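# Eight arms place a scaffold tube onto two bearers

## Task

Set the scaffold tube down so it rests across both bearers, without the tube dropping at any point.

## Robot and tools

Setup: eight identical i2rt Big YAM arms, arm1 to arm8. Each has six joints, a five-fingered right hand and a wrist camera (armN_cam_wrist). A fixed overhead camera, cam_high, looks down on the scene. Feet in the scene frame (metres): arm1 x=+1.145, arm2 x=+0.385, arm3 x=-0.385 and arm4 x=-1.140 sit at y about +0.65 and face -y. arm5 x=-1.141, arm6 x=-0.390, arm7 x=+0.378 and arm8 x=+1.135 sit at y about -0.65 and face +y. Feet are at z 0.74 to 0.80. The table tops under the arms are at z=0.720. A hand reaches about 1.07 m from its joint-1 axis.

Frame: one shared scene frame for every arm. The origin is on the floor, +z is up, and distances are in metres. The printed hand pose is the hand point, 0.045 m in front of the palm. In the hand's own axes, +z runs along the straight fingers, +y points out of the palm, and +x crosses the palm away from the thumb. Printed positions can be off, more so at long reach. hand_target is the pose the arm's current joint targets would give.

move: one call carries one action. Keys are arm1..arm8 (each optional) and cameras. An arm you leave out gets no new command but keeps pushing toward its old targets. Each arm's part can hold:
- joints: absolute targets by name. Arm joints are in radians: joint1_rad -2.879..2.879 (turns about the foot, positive counter-clockwise seen from above); joint2_rad 0..3.141 (shoulder); joint3_rad 0..3.019 (elbow); joint4_rad -1.692..1.57 (hand pitch, positive lifts the fingers); joint5_rad -1.57..1.57 (hand sideways, positive to the arm's right); joint6_rad -2.094..2.094 (hand roll, positive clockwise seen from behind). Hand keys run -1..1: hand_little, hand_ring, hand_middle, hand_index and hand_thumb_bend go from +1 straight to -1 curled. hand_thumb_turn goes from +1 beside the palm to -1 opposite the fingers. Two keys are settings, not motions. hand_force_limit (-1..1) is the stop force of a closing finger, from about 0 N at -1 to 10 N at +1 (15 N for the thumb). hand_speed (-0.96..1) sets finger speed, full from +0.48.
- target: an absolute hand pose as one list of seven numbers, [x, y, z, qw, qx, qy, qz], in the scene frame, metres plus a unit quaternion. The hand follows a straight line to it from its hand_target. With target, joints may only hold the hand keys.
- speed: top speed of that path, 0.002..0.5 m/s, default 0.25. Rotation is capped at twice that value in rad/s. It needs target.
- min_time_s: 0.1..8 s, the shortest time for this arm's joint moves.
All motions start together. Hand paths finish together, paced by the slowest, and last 0.5 to 10 s. No action runs over 15 s. Paths do not avoid obstacles or other arms. Hands lag behind their paths, overshoot, and often end a centimetre or more away. cameras takes a list of names, ["all"], or [] for none. A move with no arms returns every state and all images. An unknown key makes a call invalid. An out-of-range value makes it refused, and then the later move, wait and finished_scene calls in the same reply are skipped.

wait: seconds 0..10, plus optional cameras. It commands nothing and returns the state. zoom_image: camera name and region [x0, y0, x1, y1] in pixels, origin at top left, at most 504 by 504. It works only on a camera among the latest images. show_instructions: no arguments; it shows the reference page for the hand. finished_scene: optional scene 1; it ends the scene for good, and the tube must then stay on the bearers unaided.

Results: a "move" line names each arm that was sent a motion, with done or its worst status word. joint_status and hand_status use these words: done; off_target (came to rest short, may still push); time_out (the arm holds nearby targets and keeps pushing, listed in on_its_own; sending the reported position eases the push); not_followed (a safety check held the joints back, reported with "joint command not followed" or "pose unreachable"); limit_stop_at_motor_heat (resend the target). "as last shown" lists arms this action did not name. hand_stopped_by gives one word each for little, ring, middle, index, thumb_bend and thumb_turn: moving, target, force, stalled or fault. The *_load_n lines give fingertip load in N, positive when pushed open. A grip that slips shows as loads falling toward 0. Joint velocities (rad/s) and joint torques follow joint order. The "pictures" line gives the image order, and images may be slightly older than the state.

Fingers: a motor moves only when its target changes by 0.002 or more. It stops at the target, or when its load reaches hand_force_limit, and then locks. To grip harder, raise the limit and send a more closed target. To loosen, send a more open one. A full wrap with the thumb turned in fits objects about 0.035 to 0.065 m thick, and handles down to about 0.025 m. At the start the limit is 0 and hand_speed is -0.8, which is slow: the thumb bend takes about 7 s. For a soft grip close at hand_speed -0.94 or lower, since faster closing can overshoot the force. A bracket on the little-finger side of the wrist sticks out and can strike things.

Avoid: two arms squeezing each other, including a hand closing on another arm's fingers, which ends the scene; hard collisions with arms or fixed objects; dropping the tube or letting it fall any distance; pushing anything off the work area or onto the floor; releasing the tube while it moves; and too much force or twist on the fingers. Arms that stay stretched out, carry a load or push into something heat up. A MOTOR HOT line is a warning, and at 100 °C the arm goes limp for 30 to 60 s or more. The scene keeps running while you think. Loose objects can sometimes be nudged by an outside push.

Each tool is called after "Request:" by a JSON object that holds its "api" and its "payload".

Reference images:

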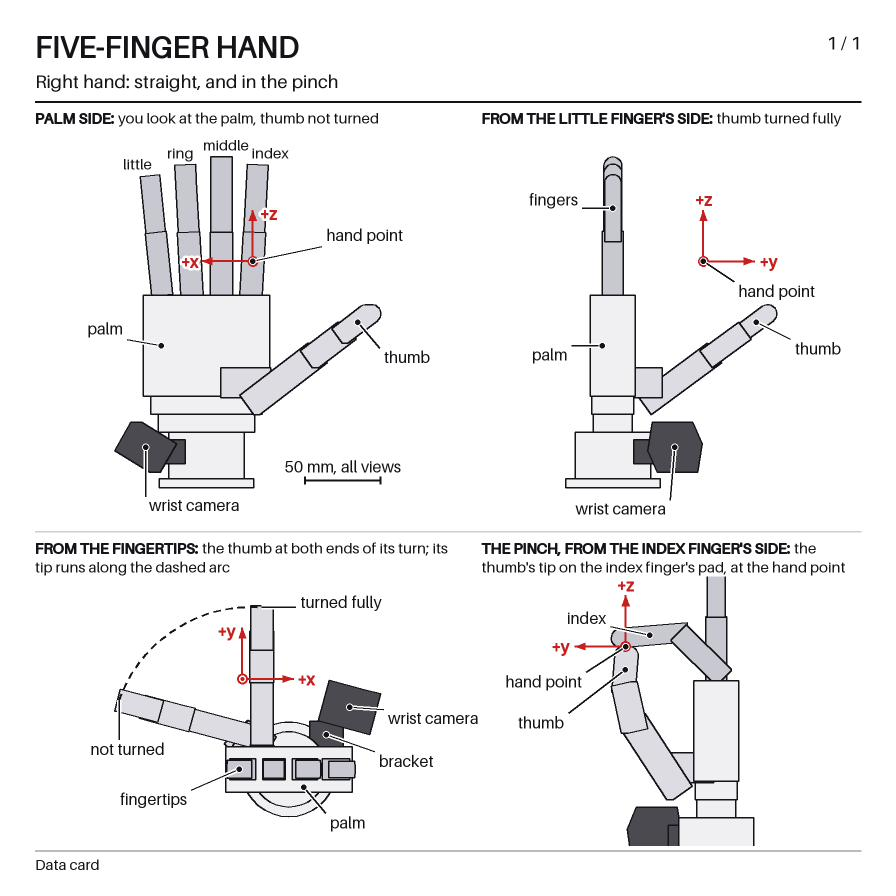

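## Session

Request:
{"api": "move", "payload": {"cameras": ["all"]}}

Scene clock: 0.00 s.
Joint torques (N m): no reading
Heat: arm1: hottest joint1_rad 33 °C; arm2: hottest joint2_rad 32 °C; arm3: hottest joint2_rad 35 °C; arm4: hottest joint1_rad 35 °C; arm5: hottest joint6_rad 32 °C; arm6: hottest joint2_rad 34 °C; arm7: hottest joint1_rad 31 °C; arm8: hottest joint2_rad 32 °C.
Joint velocities: within noise
arm1.joint_positions: joint1_rad=-0.040 joint2_rad=+0.615 joint3_rad=+1.392 joint4_rad=-1.136 joint5_rad=-0.098 joint6_rad=-1.329 hand_little=+1.000 hand_ring=+1.000 hand_middle=+1.000 hand_index=+1.000 hand_thumb_turn=+1.000 hand_thumb_bend=+1.000 hand_force_limit=+0.000 hand_speed=-0.800
arm1.joint_status: not commanded
arm1.hand_stopped_by: target,target,target,target,target,target
arm1.little_load_n: 0.0
arm1.ring_load_n: 0.0
arm1.middle_load_n: 0.0
arm1.index_load_n: 0.0
arm1.thumb_bend_load_n: 0.0
arm1.thumb_turn_load_n: 0.0
arm1.hand: x=+1.0861 y=+0.3844 z=+1.3326 quat_wxyz=(+0.335, +0.500, -0.654, +0.458) (m; scene frame)
arm1.hand_target: x=+1.0862 y=+0.3863 z=+1.3433 quat_wxyz=(+0.342, +0.496, -0.649, +0.465) (m; scene frame)
arm1.hand_status: not commanded
arm2.joint_positions: joint1_rad=-0.103 joint2_rad=+0.619 joint3_rad=+1.460 joint4_rad=-1.518 joint5_rad=-0.116 joint6_rad=-1.343 hand_little=+1.000 hand_ring=+1.000 hand_middle=+1.000 hand_index=+1.000 hand_thumb_turn=+1.000 hand_thumb_bend=+1.000 hand_force_limit=+0.000 hand_speed=-0.800
arm2.joint_status: not commanded
arm2.hand_stopped_by: target,target,target,target,target,target
arm2.little_load_n: 0.0
arm2.ring_load_n: 0.0
arm2.middle_load_n: 0.0
arm2.index_load_n: 0.0
arm2.thumb_bend_load_n: 0.0
arm2.thumb_turn_load_n: 0.0
arm2.hand: x=+0.3338 y=+0.4579 z=+1.2823 quat_wxyz=(+0.238, +0.549, -0.713, +0.365) (m; scene frame)
arm2.hand_target: x=+0.3338 y=+0.4586 z=+1.2912 quat_wxyz=(+0.245, +0.547, -0.709, +0.372) (m; scene frame)
arm2.hand_status: not commanded
arm3.joint_positions: joint1_rad=+0.256 joint2_rad=+0.544 joint3_rad=+1.330 joint4_rad=-1.428 joint5_rad=-0.230 joint6_rad=-1.142 hand_little=+1.000 hand_ring=+1.000 hand_middle=+1.000 hand_index=+1.000 hand_thumb_turn=+1.000 hand_thumb_bend=+1.000 hand_force_limit=+0.000 hand_speed=-0.800
arm3.joint_status: not commanded
arm3.hand_stopped_by: target,target,target,target,target,target
arm3.little_load_n: 0.0
arm3.ring_load_n: 0.0
arm3.middle_load_n: 0.0
arm3.index_load_n: 0.0
arm3.thumb_bend_load_n: 0.0
arm3.thumb_turn_load_n: -0.5
arm3.hand: x=-0.3422 y=+0.4731 z=+1.1980 quat_wxyz=(+0.101, +0.601, -0.655, +0.447) (m; scene frame)
arm3.hand_target: x=-0.3426 y=+0.4745 z=+1.2065 quat_wxyz=(+0.105, +0.599, -0.651, +0.455) (m; scene frame)
arm3.hand_status: not commanded
arm4.joint_positions: joint1_rad=-0.100 joint2_rad=+0.613 joint3_rad=+1.354 joint4_rad=-1.350 joint5_rad=+0.137 joint6_rad=-1.112 hand_little=+1.000 hand_ring=+1.000 hand_middle=+1.000 hand_index=+1.000 hand_thumb_turn=+1.000 hand_thumb_bend=+1.000 hand_force_limit=+0.000 hand_speed=-0.800
arm4.joint_status: not commanded
arm4.hand_stopped_by: target,target,target,target,target,target
arm4.little_load_n: 0.0
arm4.ring_load_n: 0.0
arm4.middle_load_n: 0.0
arm4.index_load_n: 0.0
arm4.thumb_bend_load_n: 0.0
arm4.thumb_turn_load_n: 0.0
arm4.hand: x=-1.2276 y=+0.4376 z=+1.2246 quat_wxyz=(+0.307, +0.408, -0.786, +0.350) (m; scene frame)
arm4.hand_target: x=-1.2276 y=+0.4382 z=+1.2373 quat_wxyz=(+0.314, +0.403, -0.780, +0.361) (m; scene frame)
arm4.hand_status: not commanded
arm5.joint_positions: joint1_rad=-0.461 joint2_rad=+0.560 joint3_rad=+1.375 joint4_rad=-1.329 joint5_rad=+0.220 joint6_rad=-1.069 hand_little=+1.000 hand_ring=+1.000 hand_middle=+1.000 hand_index=+1.000 hand_thumb_turn=+1.000 hand_thumb_bend=+1.000 hand_force_limit=+0.000 hand_speed=-0.800
arm5.joint_status: not commanded
arm5.hand_stopped_by: target,target,target,target,target,target
arm5.little_load_n: 0.0
arm5.ring_load_n: 0.0
arm5.middle_load_n: 0.0
arm5.index_load_n: 0.0
arm5.thumb_bend_load_n: 0.0
arm5.thumb_turn_load_n: 0.0
arm5.hand: x=-0.9865 y=-0.5208 z=+1.2978 quat_wxyz=(-0.296, +0.833, +0.196, +0.424) (m; scene frame)
arm5.hand_target: x=-0.9876 y=-0.5227 z=+1.3066 quat_wxyz=(-0.303, +0.828, +0.194, +0.430) (m; scene frame)
arm5.hand_status: not commanded
arm6.joint_positions: joint1_rad=+0.215 joint2_rad=+0.645 joint3_rad=+1.447 joint4_rad=-1.165 joint5_rad=+0.079 joint6_rad=-1.245 hand_little=+1.000 hand_ring=+1.000 hand_middle=+1.000 hand_index=+1.000 hand_thumb_turn=+1.000 hand_thumb_bend=+1.000 hand_force_limit=+0.000 hand_speed=-0.800
arm6.joint_status: not commanded
arm6.hand_stopped_by: target,target,target,target,target,target
arm6.little_load_n: 0.0
arm6.ring_load_n: 0.0
arm6.middle_load_n: 0.0
arm6.index_load_n: 0.0
arm6.thumb_bend_load_n: 0.0
arm6.thumb_turn_load_n: -0.5
arm6.hand: x=-0.3922 y=-0.3950 z=+1.2976 quat_wxyz=(-0.476, +0.624, +0.537, +0.310) (m; scene frame)
arm6.hand_target: x=-0.3918 y=-0.3973 z=+1.3113 quat_wxyz=(-0.487, +0.618, +0.531, +0.316) (m; scene frame)
arm6.hand_status: not commanded
arm7.joint_positions: joint1_rad=+0.147 joint2_rad=+0.554 joint3_rad=+1.319 joint4_rad=-1.238 joint5_rad=-0.172 joint6_rad=-1.290 hand_little=+1.000 hand_ring=+1.000 hand_middle=+1.000 hand_index=+1.000 hand_thumb_turn=+1.000 hand_thumb_bend=+1.000 hand_force_limit=+0.000 hand_speed=-0.800
arm7.joint_status: not commanded
arm7.hand_stopped_by: target,target,target,target,target,target
arm7.little_load_n: 0.0
arm7.ring_load_n: 0.0
arm7.middle_load_n: 0.0
arm7.index_load_n: 0.0
arm7.thumb_bend_load_n: 0.0
arm7.thumb_turn_load_n: 0.0
arm7.hand: x=+0.3637 y=-0.4169 z=+1.2237 quat_wxyz=(-0.478, +0.613, +0.590, +0.218) (m; scene frame)
arm7.hand_target: x=+0.3640 y=-0.4187 z=+1.2338 quat_wxyz=(-0.486, +0.608, +0.587, +0.224) (m; scene frame)
arm7.hand_status: not commanded
arm8.joint_positions: joint1_rad=+0.197 joint2_rad=+0.643 joint3_rad=+1.398 joint4_rad=-1.160 joint5_rad=-0.029 joint6_rad=-0.979 hand_little=+1.000 hand_ring=+1.000 hand_middle=+1.000 hand_index=+1.000 hand_thumb_turn=+1.000 hand_thumb_bend=+1.000 hand_force_limit=+0.000 hand_speed=-0.800
arm8.joint_status: not commanded
arm8.hand_stopped_by: target,target,target,target,target,target
arm8.little_load_n: 0.0
arm8.ring_load_n: 0.0
arm8.middle_load_n: 0.0
arm8.index_load_n: 0.0
arm8.thumb_bend_load_n: 0.0
arm8.thumb_turn_load_n: 0.0
arm8.hand: x=+1.1154 y=-0.3990 z=+1.2858 quat_wxyz=(-0.520, +0.687, +0.467, +0.198) (m; scene frame)
arm8.hand_target: x=+1.1157 y=-0.4002 z=+1.2982 quat_wxyz=(-0.531, +0.681, +0.462, +0.203) (m; scene frame)
arm8.hand_status: not commanded
pictures: arm1_cam_wrist, arm2_cam_wrist, arm3_cam_wrist, arm4_cam_wrist, arm5_cam_wrist, arm6_cam_wrist, arm7_cam_wrist, arm8_cam_wrist, cam_high

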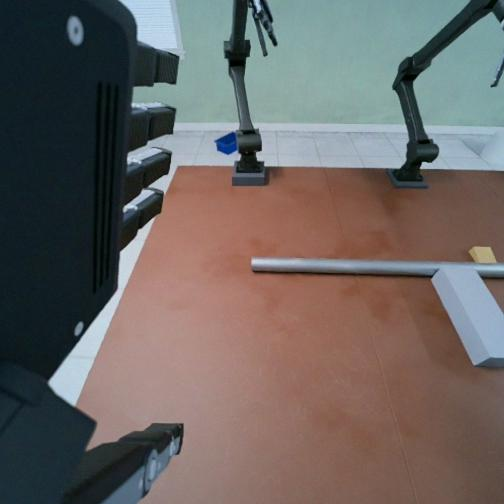

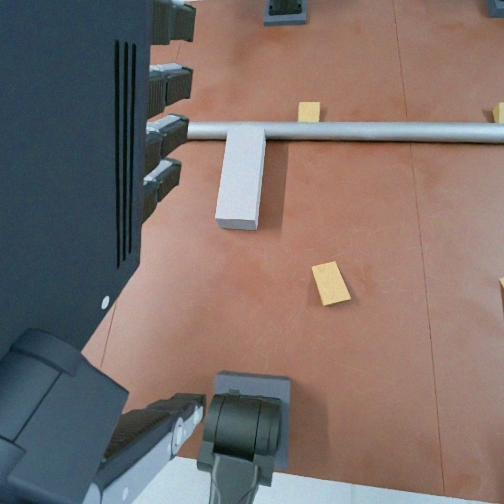

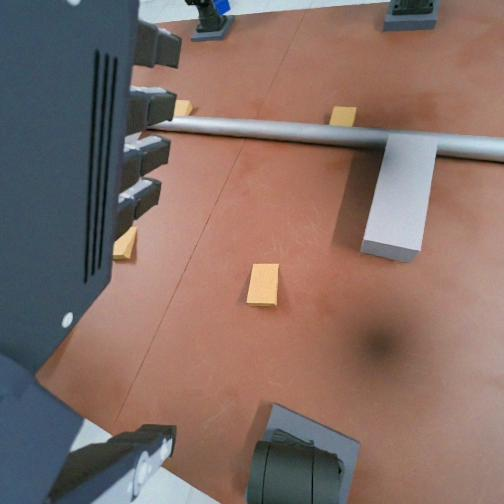

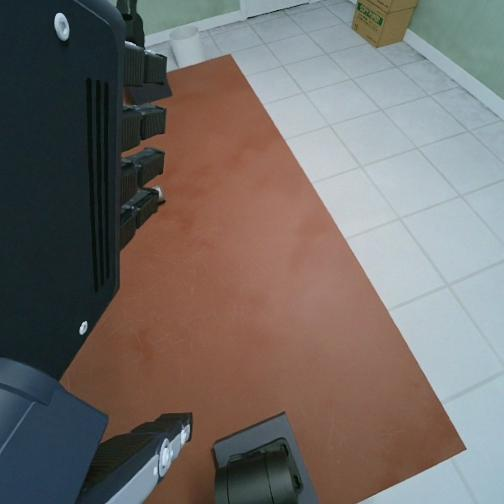

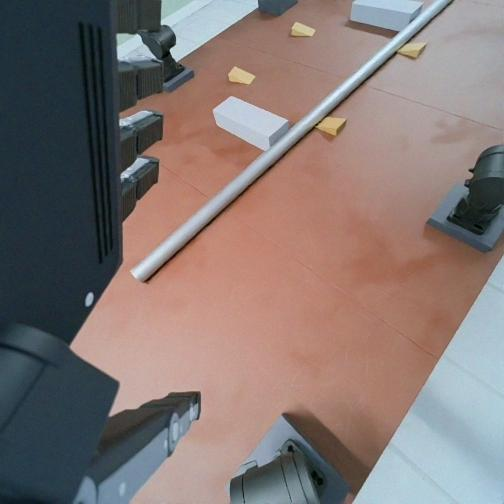

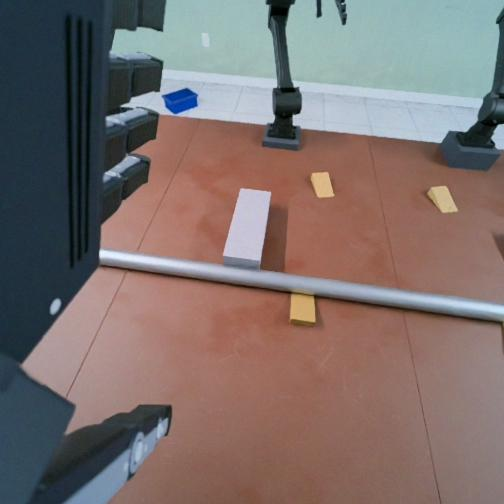

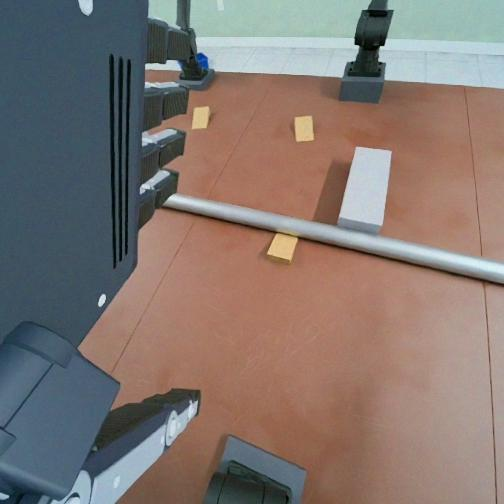

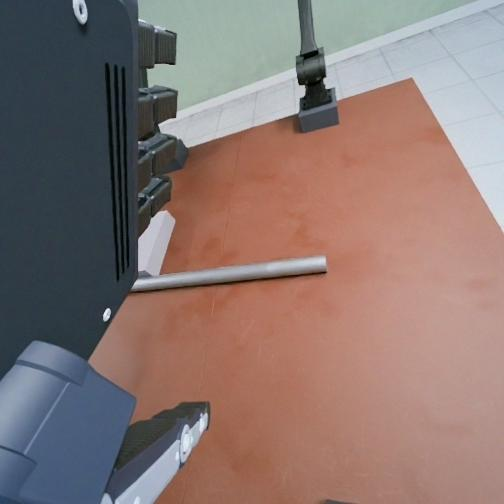

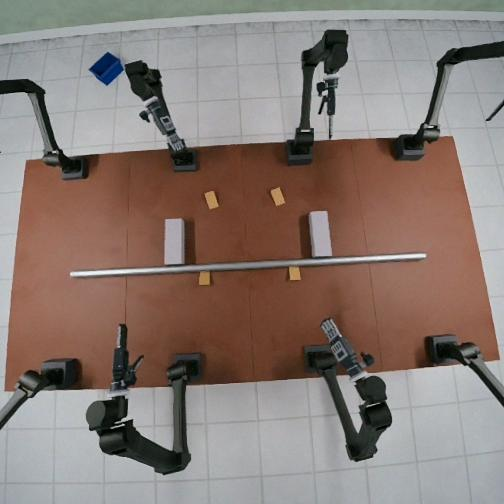

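Request:
{"api": "zoom_image", "payload": {"camera": "cam_high", "region": [60, 180, 260, 320]}}

Request:
{"api": "zoom_image", "payload": {"camera": "cam_high", "region": [240, 180, 440, 320]}}

Request:
{"api": "zoom_image", "payload": {"camera": "arm6_cam_wrist", "region": [90, 130, 504, 400]}}

Request:
{"api": "zoom_image", "payload": {"camera": "arm7_cam_wrist", "region": [140, 80, 504, 340]}}

Scaled by 2.520 from the camera's 504x504 image, which has a finer 720x720 frame.

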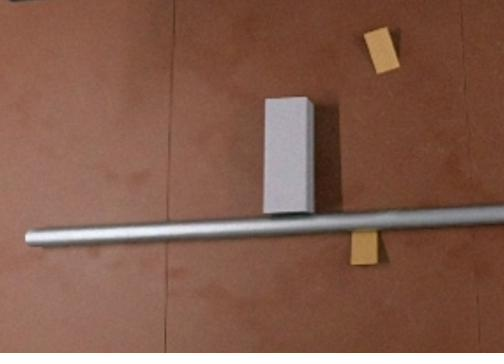

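Scaled by 2.520 from the camera's 504x504 image, which has a finer 720x720 frame.

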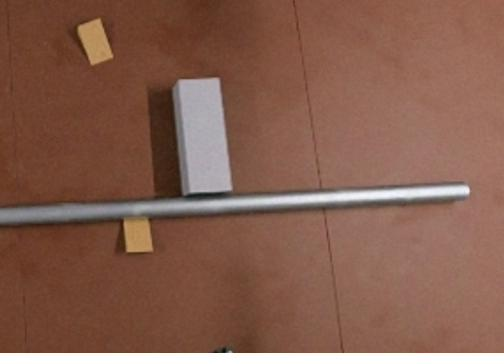

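Scaled by 1.217 from the camera's 504x504 image, which has a finer 720x720 frame.

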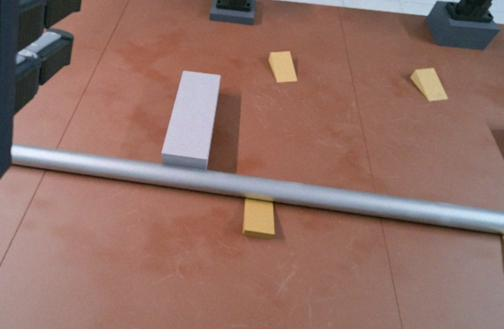

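Scaled by 1.385 from the camera's 504x504 image, which has a finer 720x720 frame.

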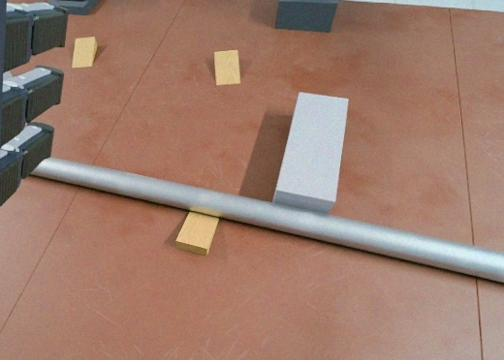

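Request:
{"api": "move", "payload": {"arm5": {"target": [-0.93, -0.16, 0.92, 0.6561, -0.7547, 0, 0], "speed": 0.3}, "arm6": {"target": [-0.62, -0.16, 0.92, 0.6561, -0.7547, 0, 0], "speed": 0.3}, "arm7": {"target": [0.56, -0.16, 0.92, 0.6561, -0.7547, 0, 0], "speed": 0.3}, "arm8": {"target": [0.93, -0.16, 0.92, 0.6561, -0.7547, 0, 0], "speed": 0.3}, "cameras": ["arm5_cam_wrist", "arm6_cam_wrist", "arm7_cam_wrist", "arm8_cam_wrist", "cam_high"]}}

Scene clock: 10.30 s.
Joint torques (N m): arm1=[-0.09 0.67 8.29 2.58 -0.04 0.09] | arm2=[0.03 2.08 8.69 1.58 -0.08 0.03] | arm3=[-1.03 5.25 11.28 1.81 -0.13 -0.02] | arm4=[-0.38 3.49 10.39 1.91 0.18 -0.04] | arm5=[1.08 -7.82 8.58 2.02 -0.11 0.23] | arm6=[1.73 -8.35 8.05 2.8 0.32 0.06] | arm7=[-1.44 -8.47 7.58 2.55 -0.12 0.21] | arm8=[1.49 -6.53 5.96 2.51 0.06 0.18]
Heat: arm1: hottest joint1_rad 33 °C; arm2: hottest joint2_rad 32 °C; arm3: hottest joint2_rad 35 °C; arm4: hottest joint1_rad 35 °C; arm5: hottest joint6_rad 32 °C; arm6: hottest joint2_rad 34 °C; arm7: hottest joint1_rad 31 °C; arm8: hottest joint2_rad 32 °C.
move: arm5 done; arm6 off_target; arm7 done; arm8 done
Joint velocities: within noise
arm1, arm2, arm3, arm4: as last shown
arm1.little_load_n: -0.5
arm3.little_load_n: -0.5
arm3.thumb_turn_load_n: 0.0
arm5.joint_positions: joint1_rad=-0.659 joint2_rad=+1.524 joint3_rad=+0.640 joint4_rad=+0.686 joint5_rad=-0.659 joint6_rad=-0.121 hand_little=+1.000 hand_ring=+1.000 hand_middle=+1.000 hand_index=+1.000 hand_thumb_turn=+1.000 hand_thumb_bend=+1.000 hand_force_limit=+0.000 hand_speed=-0.800
arm5.joint_status: not commanded
arm5.hand_stopped_by: target,target,target,target,target,target
arm5.little_load_n: 0.0
arm5.ring_load_n: 0.0
arm5.middle_load_n: 0.0
arm5.index_load_n: 0.0
arm5.thumb_bend_load_n: 0.0
arm5.thumb_turn_load_n: -0.5
arm5.hand: x=-0.9292 y=-0.1673 z=+0.9221 quat_wxyz=(-0.654, +0.756, +0.000, +0.006) (m; scene frame)
arm5.hand_target: x=-0.9300 y=-0.1602 z=+0.9201 quat_wxyz=(-0.656, +0.755, +0.000, +0.000) (m; scene frame)
arm5.hand_status: done (0.008 m and 0.8 deg from the pose sent, 0.525 m and 69.2 deg at the start)
arm6.joint_positions: joint1_rad=+0.536 joint2_rad=+1.330 joint3_rad=+0.646 joint4_rad=+0.503 joint5_rad=+0.549 joint6_rad=+0.089 hand_little=+1.000 hand_ring=+1.000 hand_middle=+1.000 hand_index=+1.000 hand_thumb_turn=+1.000 hand_thumb_bend=+1.000 hand_force_limit=+0.000 hand_speed=-0.800
arm6.joint_status: not commanded
arm6.hand_stopped_by: target,target,target,target,target,target
arm6.little_load_n: -0.5
arm6.ring_load_n: 0.0
arm6.middle_load_n: 0.0
arm6.index_load_n: 0.0
arm6.thumb_bend_load_n: 0.0
arm6.thumb_turn_load_n: 0.0
arm6.hand: x=-0.6096 y=-0.1609 z=+0.9167 quat_wxyz=(-0.650, +0.760, +0.002, +0.011) (m; scene frame)
arm6.hand_target: x=-0.6199 y=-0.1603 z=+0.9201 quat_wxyz=(-0.656, +0.755, +0.000, +0.000) (m; scene frame)
arm6.hand_status: off_target (0.011 m and 1.5 deg from the pose sent, 0.500 m and 76.9 deg at the start)
arm7.joint_positions: joint1_rad=-0.590 joint2_rad=+1.314 joint3_rad=+0.680 joint4_rad=+0.462 joint5_rad=-0.596 joint6_rad=-0.110 hand_little=+1.000 hand_ring=+1.000 hand_middle=+1.000 hand_index=+1.000 hand_thumb_turn=+1.000 hand_thumb_bend=+1.000 hand_force_limit=+0.000 hand_speed=-0.800
arm7.joint_status: not commanded
arm7.hand_stopped_by: target,target,target,target,target,target
arm7.little_load_n: 0.0
arm7.ring_load_n: 0.0
arm7.middle_load_n: 0.0
arm7.index_load_n: 0.0
arm7.thumb_bend_load_n: 0.0
arm7.thumb_turn_load_n: 0.0
arm7.hand: x=+0.5567 y=-0.1598 z=+0.9234 quat_wxyz=(-0.655, +0.756, +0.005, -0.001) (m; scene frame)
arm7.hand_target: x=+0.5600 y=-0.1601 z=+0.9200 quat_wxyz=(-0.656, +0.755, +0.000, +0.000) (m; scene frame)
arm7.hand_status: done (0.005 m and 0.6 deg from the pose sent, 0.444 m and 78.1 deg at the start)
arm8.joint_positions: joint1_rad=+0.504 joint2_rad=+1.369 joint3_rad=+0.593 joint4_rad=+0.592 joint5_rad=+0.507 joint6_rad=+0.063 hand_little=+1.000 hand_ring=+1.000 hand_middle=+1.000 hand_index=+1.000 hand_thumb_turn=+1.000 hand_thumb_bend=+1.000 hand_force_limit=+0.000 hand_speed=-0.800
arm8.joint_status: not commanded
arm8.hand_stopped_by: target,target,target,target,target,target
arm8.little_load_n: 0.0
arm8.ring_load_n: 0.0
arm8.middle_load_n: 0.0
arm8.index_load_n: 0.0
arm8.thumb_bend_load_n: 0.0
arm8.thumb_turn_load_n: 0.0
arm8.hand: x=+0.9360 y=-0.1603 z=+0.9201 quat_wxyz=(-0.653, +0.757, +0.004, +0.008) (m; scene frame)
arm8.hand_target: x=+0.9301 y=-0.1601 z=+0.9200 quat_wxyz=(-0.656, +0.755, +0.000, +0.000) (m; scene frame)
arm8.hand_status: done (0.006 m and 1.1 deg from the pose sent, 0.475 m and 61.4 deg at the start)
pictures: arm5_cam_wrist, arm6_cam_wrist, arm7_cam_wrist, arm8_cam_wrist, cam_high
camera_calibration:
arm5_cam_wrist: T_world_to_cam=[[0.245017, -0.125727, -0.961332, 1.09705], [-0.796046, -0.592092, -0.125454, -0.732916], [-0.553424, 0.796002, -0.245157, -0.0353234], [0, 0, 0, 1]] pos_world=[-0.871779, -0.267907, 0.95402]
arm6_cam_wrist: T_world_to_cam=[[0.339476, -0.154601, -0.927822, 1.02721], [-0.801676, -0.563511, -0.199425, -0.399334], [-0.492007, 0.811513, -0.315238, 0.232842], [0, 0, 0, 1]] pos_world=[-0.55429, -0.255175, 0.946833]
arm7_cam_wrist: T_world_to_cam=[[0.266423, -0.10738, -0.957856, 0.719314], [-0.816283, -0.55359, -0.164986, 0.518424], [-0.512543, 0.825837, -0.235142, 0.748963], [0, 0, 0, 1]] pos_world=[0.615414, -0.254288, 0.950644]
arm8_cam_wrist: T_world_to_cam=[[0.248691, -0.147848, -0.957232, 0.6255], [-0.837666, -0.528999, -0.135922, 0.824633], [-0.486279, 0.835644, -0.255405, 0.940849], [0, 0, 0, 1]] pos_world=[0.992726, -0.257506, 0.951131]

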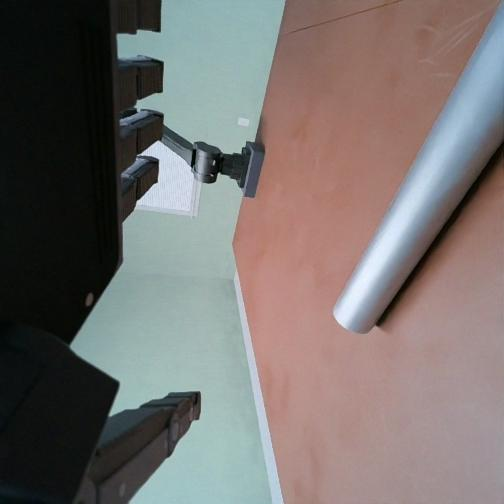

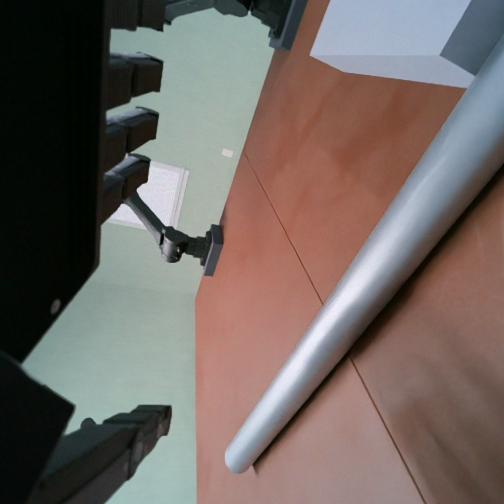

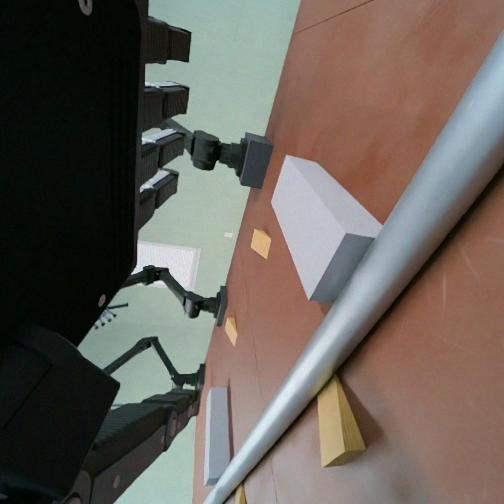

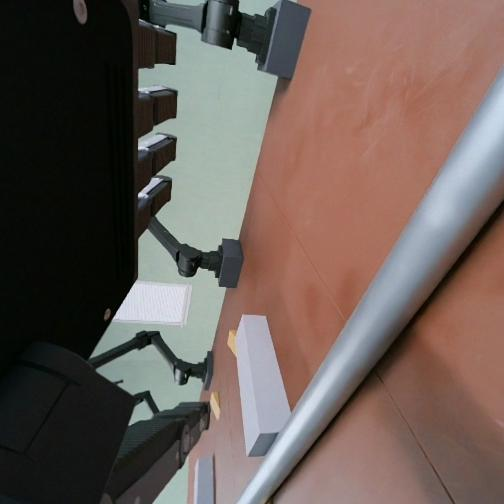

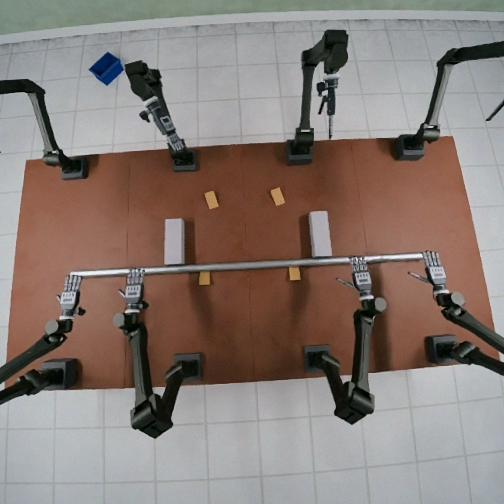

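Request:
{"api": "zoom_image", "payload": {"camera": "arm6_cam_wrist", "region": [200, 200, 504, 504]}}

Request:
{"api": "zoom_image", "payload": {"camera": "arm7_cam_wrist", "region": [180, 140, 504, 504]}}

Request:
{"api": "zoom_image", "payload": {"camera": "arm5_cam_wrist", "region": [300, 150, 504, 354]}}

Scaled by 1.658 from the camera's 504x504 image, which has a finer 720x720 frame.

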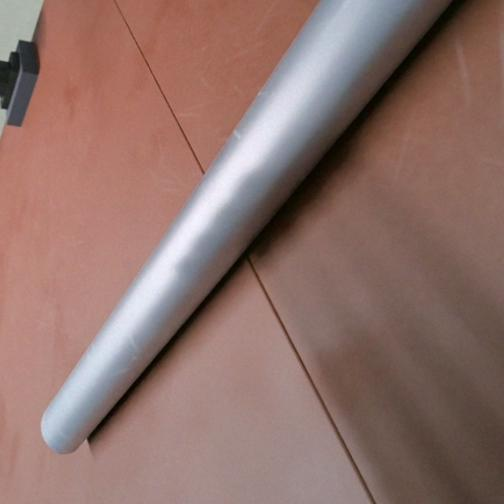

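Scaled by 1.385 from the camera's 504x504 image, which has a finer 720x720 frame.

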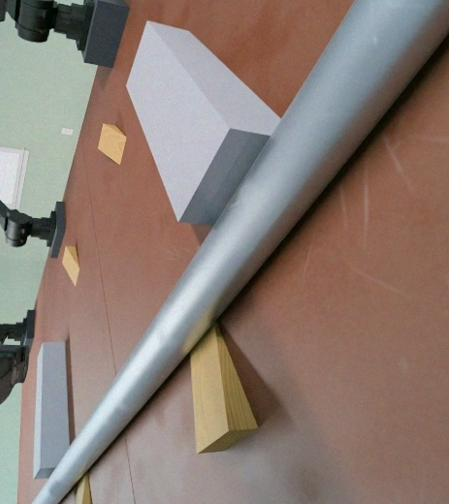

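Scaled by 2.471 from the camera's 504x504 image, which has a finer 720x720 frame.

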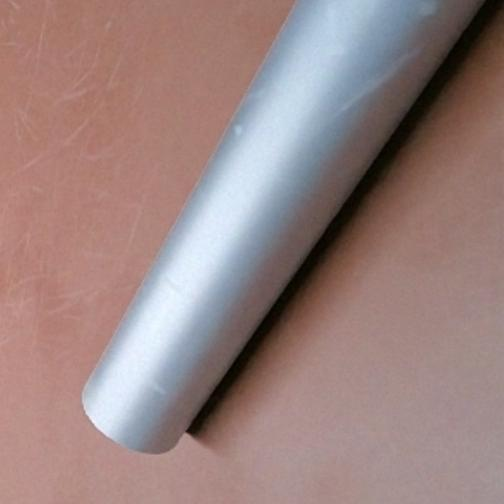

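Request:
{"api": "zoom_image", "payload": {"camera": "arm8_cam_wrist", "region": [230, 230, 504, 504]}}

Scaled by 1.839 from the camera's 504x504 image, which has a finer 720x720 frame.

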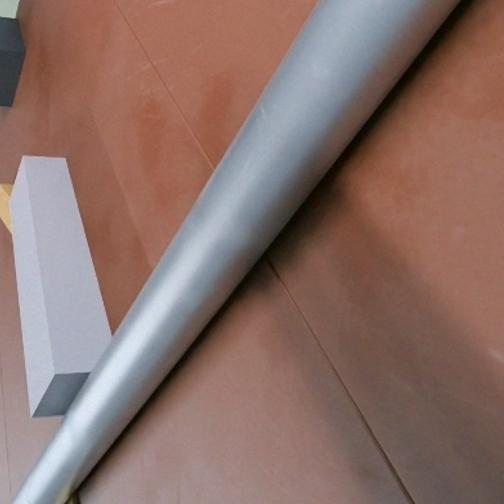

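Request:
{"api": "zoom_image", "payload": {"camera": "arm6_cam_wrist", "region": [80, 100, 200, 220]}}

Request:
{"api": "zoom_image", "payload": {"camera": "arm8_cam_wrist", "region": [100, 120, 220, 240]}}

Request:
{"api": "zoom_image", "payload": {"camera": "arm7_cam_wrist", "region": [100, 120, 220, 240]}}

Request:
{"api": "zoom_image", "payload": {"camera": "arm5_cam_wrist", "region": [90, 110, 210, 230]}}

Scaled by 4.200 from the camera's 504x504 image, which has a finer 720x720 frame.

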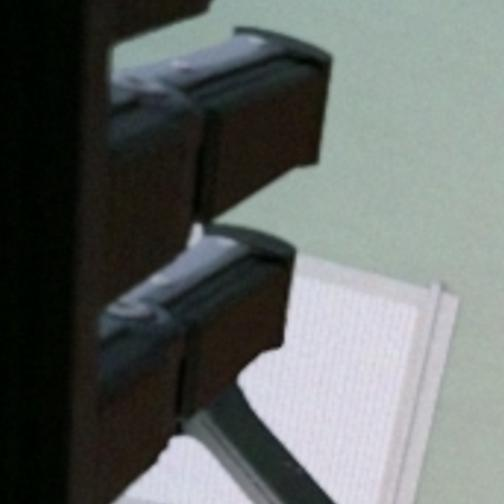

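Scaled by 4.200 from the camera's 504x504 image, which has a finer 720x720 frame.

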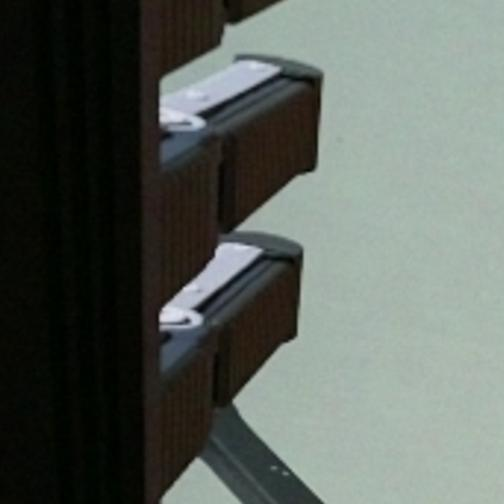

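Scaled by 4.200 from the camera's 504x504 image, which has a finer 720x720 frame.

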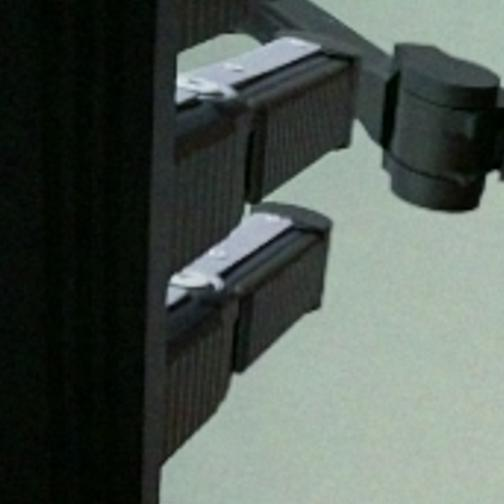

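Scaled by 4.200 from the camera's 504x504 image, which has a finer 720x720 frame.

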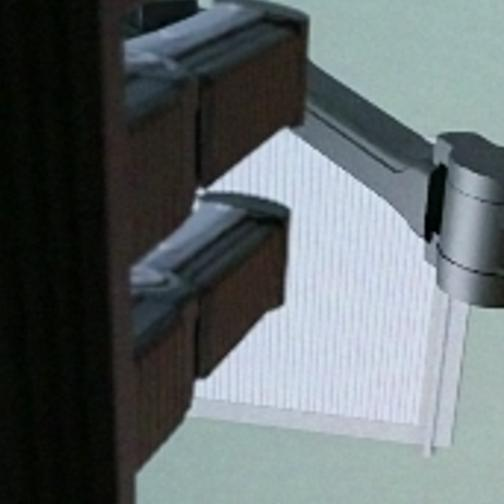

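Request:
{"api": "move", "payload": {"arm5": {"target": [-0.93, -0.125, 0.85, 0.6293, -0.7771, 0, 0], "speed": 0.2, "joints": {"hand_speed": -0.2, "hand_thumb_turn": -1, "hand_thumb_bend": 0.0}}, "arm6": {"target": [-0.62, -0.125, 0.85, 0.6293, -0.7771, 0, 0], "speed": 0.2, "joints": {"hand_speed": -0.2, "hand_thumb_turn": -1, "hand_thumb_bend": 0.0}}, "arm7": {"target": [0.56, -0.125, 0.85, 0.6293, -0.7771, 0, 0], "speed": 0.2, "joints": {"hand_speed": -0.2, "hand_thumb_turn": -1, "hand_thumb_bend": 0.0}}, "arm8": {"target": [0.93, -0.125, 0.85, 0.6293, -0.7771, 0, 0], "speed": 0.2, "joints": {"hand_speed": -0.2, "hand_thumb_turn": -1, "hand_thumb_bend": 0.0}}, "arm4": {"target": [-1.22, -0.105, 0.86, 0, 0.9659, -0.2588, 0], "speed": 0.3}, "cameras": ["arm4_cam_wrist", "arm5_cam_wrist", "arm6_cam_wrist", "arm7_cam_wrist", "arm8_cam_wrist", "cam_high"]}}

Scene clock: 25.83 s.
Joint torques (N m): arm1=[-0.09 0.62 8.28 2.56 -0.04 0.09] | arm2=[0.09 2.08 8.69 1.58 -0.08 0.03] | arm3=[-0.73 5.54 11.37 2.03 -0.19 0.01] | arm4=[1.08 -21.48 14.08 -0.35 0.35 -0.18] | arm5=[0.67 -9.52 8.95 2.48 -0.03 -0.04] | arm6=[-0.91 -9.88 9.83 2.78 0.16 0.04] | arm7=[-0.79 -9.93 9.13 2.56 -0.14 0.03] | arm8=[0.03 -8.06 7.98 2.5 -0.05 0.16]
Heat: arm1: hottest joint1_rad 33 °C; arm2: hottest joint2_rad 32 °C; arm3: hottest joint2_rad 35 °C; arm4: hottest joint1_rad 35 °C; arm5: hottest joint6_rad 32 °C; arm6: hottest joint2_rad 34 °C; arm7: hottest joint1_rad 31 °C; arm8: hottest joint2_rad 32 °C.
move: arm4 off_target; arm5 off_target; arm6 off_target; arm7 off_target; arm8 off_target
Joint velocities: within noise
arm1, arm2, arm3: as last shown
arm1.little_load_n: 0.0
arm3.little_load_n: 0.0
arm4.joint_positions: joint1_rad=-0.014 joint2_rad=+2.468 joint3_rad=+2.552 joint4_rad=-1.678 joint5_rad=+0.143 joint6_rad=-2.080 hand_little=+1.000 hand_ring=+1.000 hand_middle=+1.000 hand_index=+1.000 hand_thumb_turn=+1.000 hand_thumb_bend=+1.000 hand_force_limit=+0.000 hand_speed=-0.800
arm4.joint_status: not commanded
arm4.hand_stopped_by: target,target,target,target,target,target
arm4.little_load_n: 0.5
arm4.ring_load_n: 0.0
arm4.middle_load_n: 0.0
arm4.index_load_n: 0.0
arm4.thumb_bend_load_n: 0.0
arm4.thumb_turn_load_n: 0.0
arm4.hand: x=-1.2309 y=-0.0908 z=+0.8468 quat_wxyz=(+0.025, +0.863, -0.501, -0.064) (m; scene frame)
arm4.hand_target: x=-1.2193 y=-0.1037 z=+0.8601 quat_wxyz=(+0.043, +0.870, -0.489, -0.055) (m; scene frame)
arm4.hand_status: off_target (0.022 m and 31.3 deg from the pose sent, 0.654 m and 106.7 deg at the start; pose on its path clipped on 72 of 153 steps; a joint's target at an end of its range on 92 of 153 steps)
arm5.joint_positions: joint1_rad=-0.598 joint2_rad=+1.733 joint3_rad=+0.687 joint4_rad=+0.755 joint5_rad=-0.597 joint6_rad=-0.128 hand_little=+1.000 hand_ring=+1.000 hand_middle=+1.000 hand_index=+1.000 hand_thumb_turn=-1.000 hand_thumb_bend=+0.000 hand_force_limit=+0.000 hand_speed=-0.200
arm5.joint_status: all done
arm5.hand_stopped_by: target,target,target,target,target,target
arm5.little_load_n: 0.0
arm5.ring_load_n: 0.0
arm5.middle_load_n: 0.0
arm5.index_load_n: 0.0
arm5.thumb_bend_load_n: 0.0
arm5.thumb_turn_load_n: 0.0
arm5.hand: x=-0.9363 y=-0.1397 z=+0.8476 quat_wxyz=(-0.622, +0.783, -0.011, -0.008) (m; scene frame)
arm5.hand_target: x=-0.9304 y=-0.1256 z=+0.8502 quat_wxyz=(-0.629, +0.777, +0.000, +0.000) (m; scene frame)
arm5.hand_status: off_target (0.016 m and 1.9 deg from the pose sent, 0.084 m and 3.8 deg at the start)
arm6.joint_positions: joint1_rad=+0.514 joint2_rad=+1.543 joint3_rad=+0.646 joint4_rad=+0.602 joint5_rad=+0.494 joint6_rad=+0.115 hand_little=+1.000 hand_ring=+1.000 hand_middle=+1.000 hand_index=+1.000 hand_thumb_turn=-1.000 hand_thumb_bend=+0.000 hand_force_limit=+0.000 hand_speed=-0.200
arm6.joint_status: all done
arm6.hand_stopped_by: target,target,target,target,target,target
arm6.little_load_n: 0.0
arm6.ring_load_n: 0.0
arm6.middle_load_n: 0.0
arm6.index_load_n: 0.0
arm6.thumb_bend_load_n: 0.0
arm6.thumb_turn_load_n: 0.0
arm6.hand: x=-0.6151 y=-0.1489 z=+0.8285 quat_wxyz=(-0.610, +0.792, +0.019, +0.011) (m; scene frame)
arm6.hand_target: x=-0.6190 y=-0.1267 z=+0.8506 quat_wxyz=(-0.629, +0.777, +0.000, +0.000) (m; scene frame)
arm6.hand_status: off_target (0.032 m and 3.8 deg from the pose sent, 0.076 m and 3.4 deg at the start)
arm7.joint_positions: joint1_rad=-0.546 joint2_rad=+1.517 joint3_rad=+0.680 joint4_rad=+0.560 joint5_rad=-0.533 joint6_rad=-0.123 hand_little=+1.000 hand_ring=+1.000 hand_middle=+1.000 hand_index=+1.000 hand_thumb_turn=-1.000 hand_thumb_bend=+0.000 hand_force_limit=+0.000 hand_speed=-0.200
arm7.joint_status: all done
arm7.hand_stopped_by: target,target,target,target,target,target
arm7.little_load_n: 0.0
arm7.ring_load_n: 0.0
arm7.middle_load_n: 0.0
arm7.index_load_n: 0.0
arm7.thumb_bend_load_n: 0.0
arm7.thumb_turn_load_n: 0.0
arm7.hand: x=+0.5552 y=-0.1391 z=+0.8406 quat_wxyz=(-0.618, +0.786, -0.011, -0.008) (m; scene frame)
arm7.hand_target: x=+0.5597 y=-0.1257 z=+0.8501 quat_wxyz=(-0.629, +0.777, +0.000, +0.000) (m; scene frame)
arm7.hand_status: off_target (0.018 m and 2.3 deg from the pose sent, 0.081 m and 3.8 deg at the start)
arm8.joint_positions: joint1_rad=+0.470 joint2_rad=+1.597 joint3_rad=+0.600 joint4_rad=+0.697 joint5_rad=+0.454 joint6_rad=+0.087 hand_little=+1.000 hand_ring=+1.000 hand_middle=+1.000 hand_index=+1.000 hand_thumb_turn=-1.000 hand_thumb_bend=+0.000 hand_force_limit=+0.000 hand_speed=-0.200
arm8.joint_status: all done
arm8.hand_stopped_by: target,target,target,target,target,target
arm8.little_load_n: 0.0
arm8.ring_load_n: 0.0
arm8.middle_load_n: 0.0
arm8.index_load_n: 0.0
arm8.thumb_bend_load_n: 0.0
arm8.thumb_turn_load_n: 0.0
arm8.hand: x=+0.9367 y=-0.1472 z=+0.8312 quat_wxyz=(-0.611, +0.791, +0.016, +0.011) (m; scene frame)
arm8.hand_target: x=+0.9306 y=-0.1265 z=+0.8508 quat_wxyz=(-0.629, +0.777, +0.000, +0.000) (m; scene frame)
arm8.hand_status: off_target (0.030 m and 3.5 deg from the pose sent, 0.079 m and 3.7 deg at the start)
pictures: arm4_cam_wrist, arm5_cam_wrist, arm6_cam_wrist, arm7_cam_wrist, arm8_cam_wrist, cam_high
camera_calibration:
arm4_cam_wrist: T_world_to_cam=[[-0.703753, -0.698372, 0.130415, -1.04268], [-0.523923, 0.634149, 0.568647, -1.0651], [-0.47983, 0.33186, -0.812178, 0.24689], [0, 0, 0, 1]] pos_world=[-1.17335, -0.134678, 0.942165]
arm5_cam_wrist: T_world_to_cam=[[0.209438, -0.206091, -0.955857, 0.981451], [-0.79857, -0.600174, -0.045572, -0.802787], [-0.564289, 0.772863, -0.290278, -0.0546059], [0, 0, 0, 1]] pos_world=[-0.877448, -0.237341, 0.885691]
arm6_cam_wrist: T_world_to_cam=[[0.363116, -0.24178, -0.899827, 0.927554], [-0.783741, -0.601527, -0.154642, -0.446296], [-0.503881, 0.761385, -0.407917, 0.254645], [0, 0, 0, 1]] pos_world=[-0.558279, -0.238078, 0.869496]
arm7_cam_wrist: T_world_to_cam=[[0.234025, -0.202449, -0.950919, 0.641591], [-0.828827, -0.552811, -0.0862854, 0.456], [-0.50821, 0.80834, -0.297167, 0.758884], [0, 0, 0, 1]] pos_world=[0.613469, -0.231465, 0.874963]
arm8_cam_wrist: T_world_to_cam=[[0.270407, -0.246549, -0.930642, 0.485122], [-0.827997, -0.552774, -0.0941398, 0.772781], [-0.491224, 0.796024, -0.353615, 0.987928], [0, 0, 0, 1]] pos_world=[0.993974, -0.239635, 0.873571]

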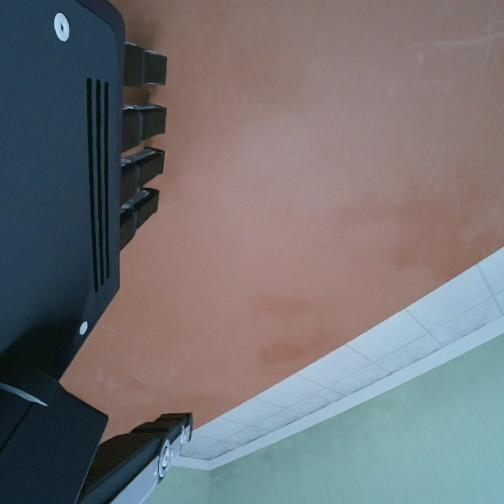

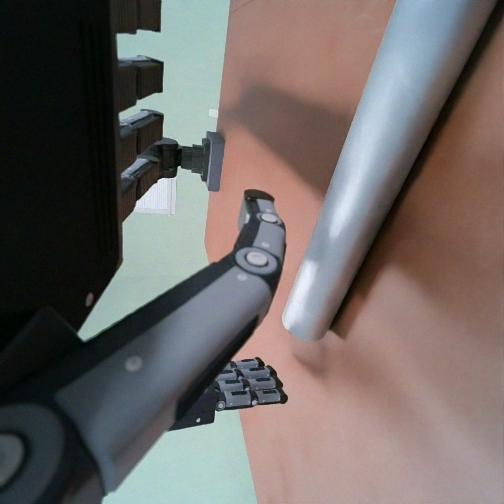

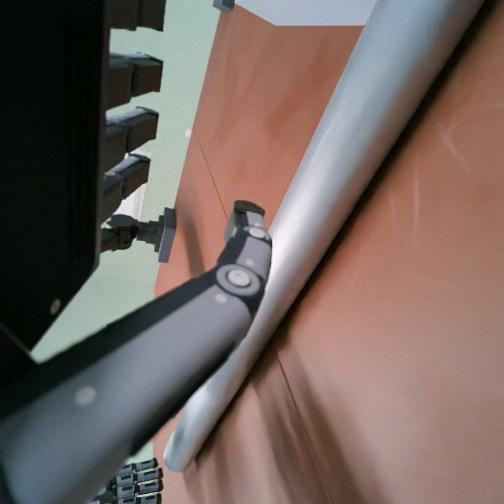

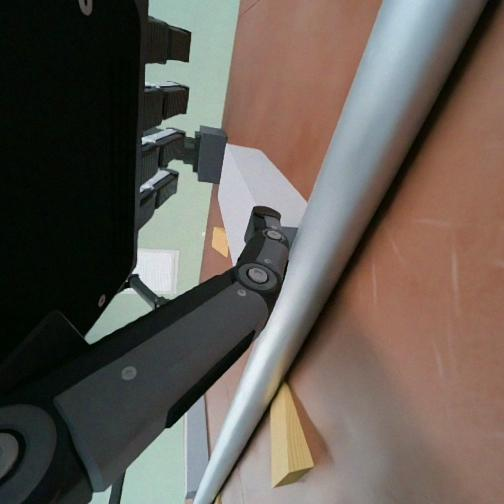

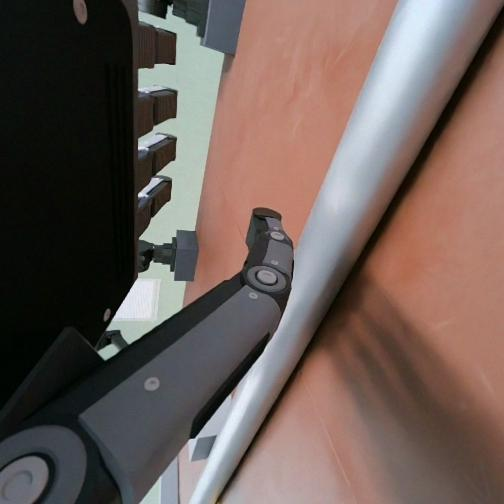

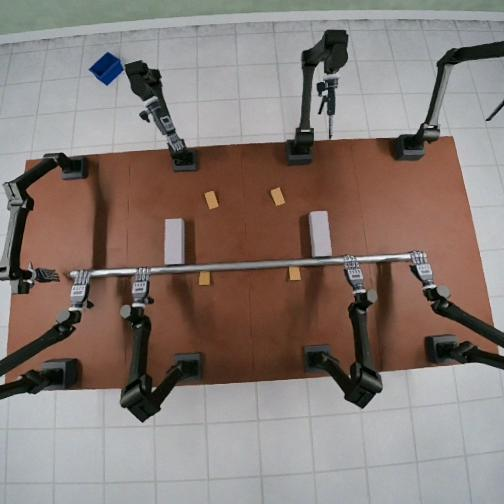

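Request:
{"api": "move", "payload": {"arm4": {"target": [-1.27, -0.09, 0.85, 0.183, -0.183, 0.683, -0.683], "speed": 0.3}, "cameras": ["arm4_cam_wrist", "cam_high"]}}

Scene clock: 31.80 s.
Joint torques (N m): arm1=[-0.15 0.62 8.29 2.58 -0.04 0.09] | arm2=[0.03 2.08 8.69 1.57 -0.08 0.03] | arm3=[-1.03 5.13 11.29 1.87 -0.15 -0.01] | arm4=[-1.2 -17.55 7.45 2.3 0.2 0.14] | arm5=[1.03 -9.29 9.14 2.29 0.01 0] | arm6=[-0.91 -9.93 9.83 2.78 0.16 0.04] | arm7=[-0.62 -10.05 9.14 2.55 -0.14 0.03] | arm8=[0.09 -8.06 7.98 2.5 -0.04 0.16]
Heat: arm1: hottest joint1_rad 33 °C; arm2: hottest joint2_rad 32 °C; arm3: hottest joint2_rad 35 °C; arm4: hottest joint1_rad 35 °C; arm5: hottest joint6_rad 32 °C; arm6: hottest joint2_rad 34 °C; arm7: hottest joint3_rad 32 °C; arm8: hottest joint2_rad 32 °C.
move: arm4 off_target
Joint velocities: within noise
arm1, arm2, arm3, arm5, arm6, arm7, arm8: as last shown
arm1.middle_load_n: 0.5
arm4.joint_positions: joint1_rad=-0.414 joint2_rad=+2.127 joint3_rad=+1.395 joint4_rad=+0.721 joint5_rad=-0.933 joint6_rad=-0.029 hand_little=+1.000 hand_ring=+1.000 hand_middle=+1.000 hand_index=+1.000 hand_thumb_turn=+1.000 hand_thumb_bend=+1.000 hand_force_limit=+0.000 hand_speed=-0.800
arm4.joint_status: not commanded
arm4.hand_stopped_by: target,target,target,target,target,target
arm4.little_load_n: 0.0
arm4.ring_load_n: 0.0
arm4.middle_load_n: 0.0
arm4.index_load_n: 0.0
arm4.thumb_bend_load_n: 0.0
arm4.thumb_turn_load_n: -0.5
arm4.hand: x=-1.2605 y=-0.0928 z=+0.8553 quat_wxyz=(-0.184, +0.194, -0.681, +0.682) (m; scene frame)
arm4.hand_target: x=-1.2698 y=-0.0900 z=+0.8502 quat_wxyz=(-0.183, +0.183, -0.683, +0.683) (m; scene frame)
arm4.hand_status: off_target (0.011 m and 1.3 deg from the pose sent, 0.039 m and 126.2 deg at the start)
pictures: arm4_cam_wrist, cam_high
camera_calibration:
arm4_cam_wrist: T_world_to_cam=[[-0.252725, -0.0935702, -0.963003, 0.493751], [0.483605, 0.849847, -0.20949, 0.871307], [0.838007, -0.518657, -0.169527, 1.27291], [0, 0, 0, 1]] pos_world=[-1.36329, -0.0340727, 0.873807]

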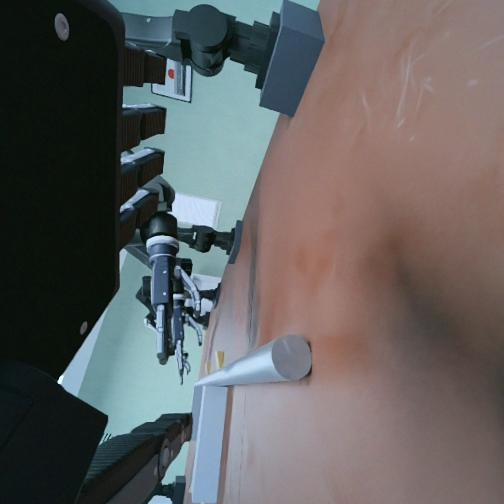

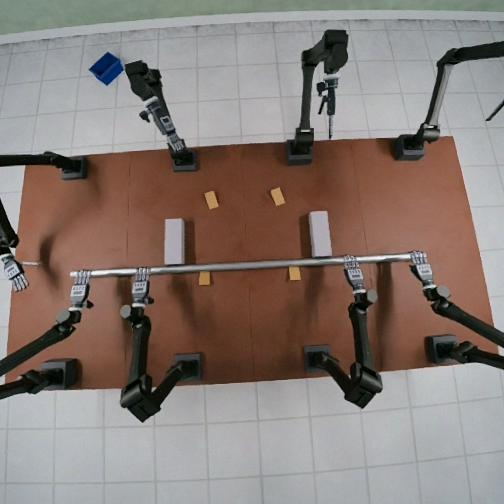

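Request:
{"api": "zoom_image", "payload": {"camera": "arm4_cam_wrist", "region": [120, 190, 330, 400]}}

Scaled by 2.400 from the camera's 504x504 image, which has a finer 720x720 frame.

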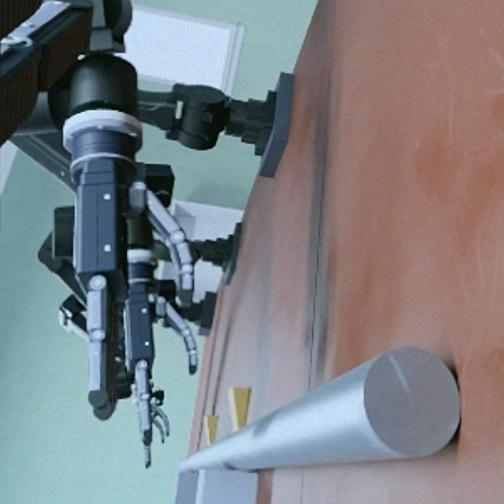

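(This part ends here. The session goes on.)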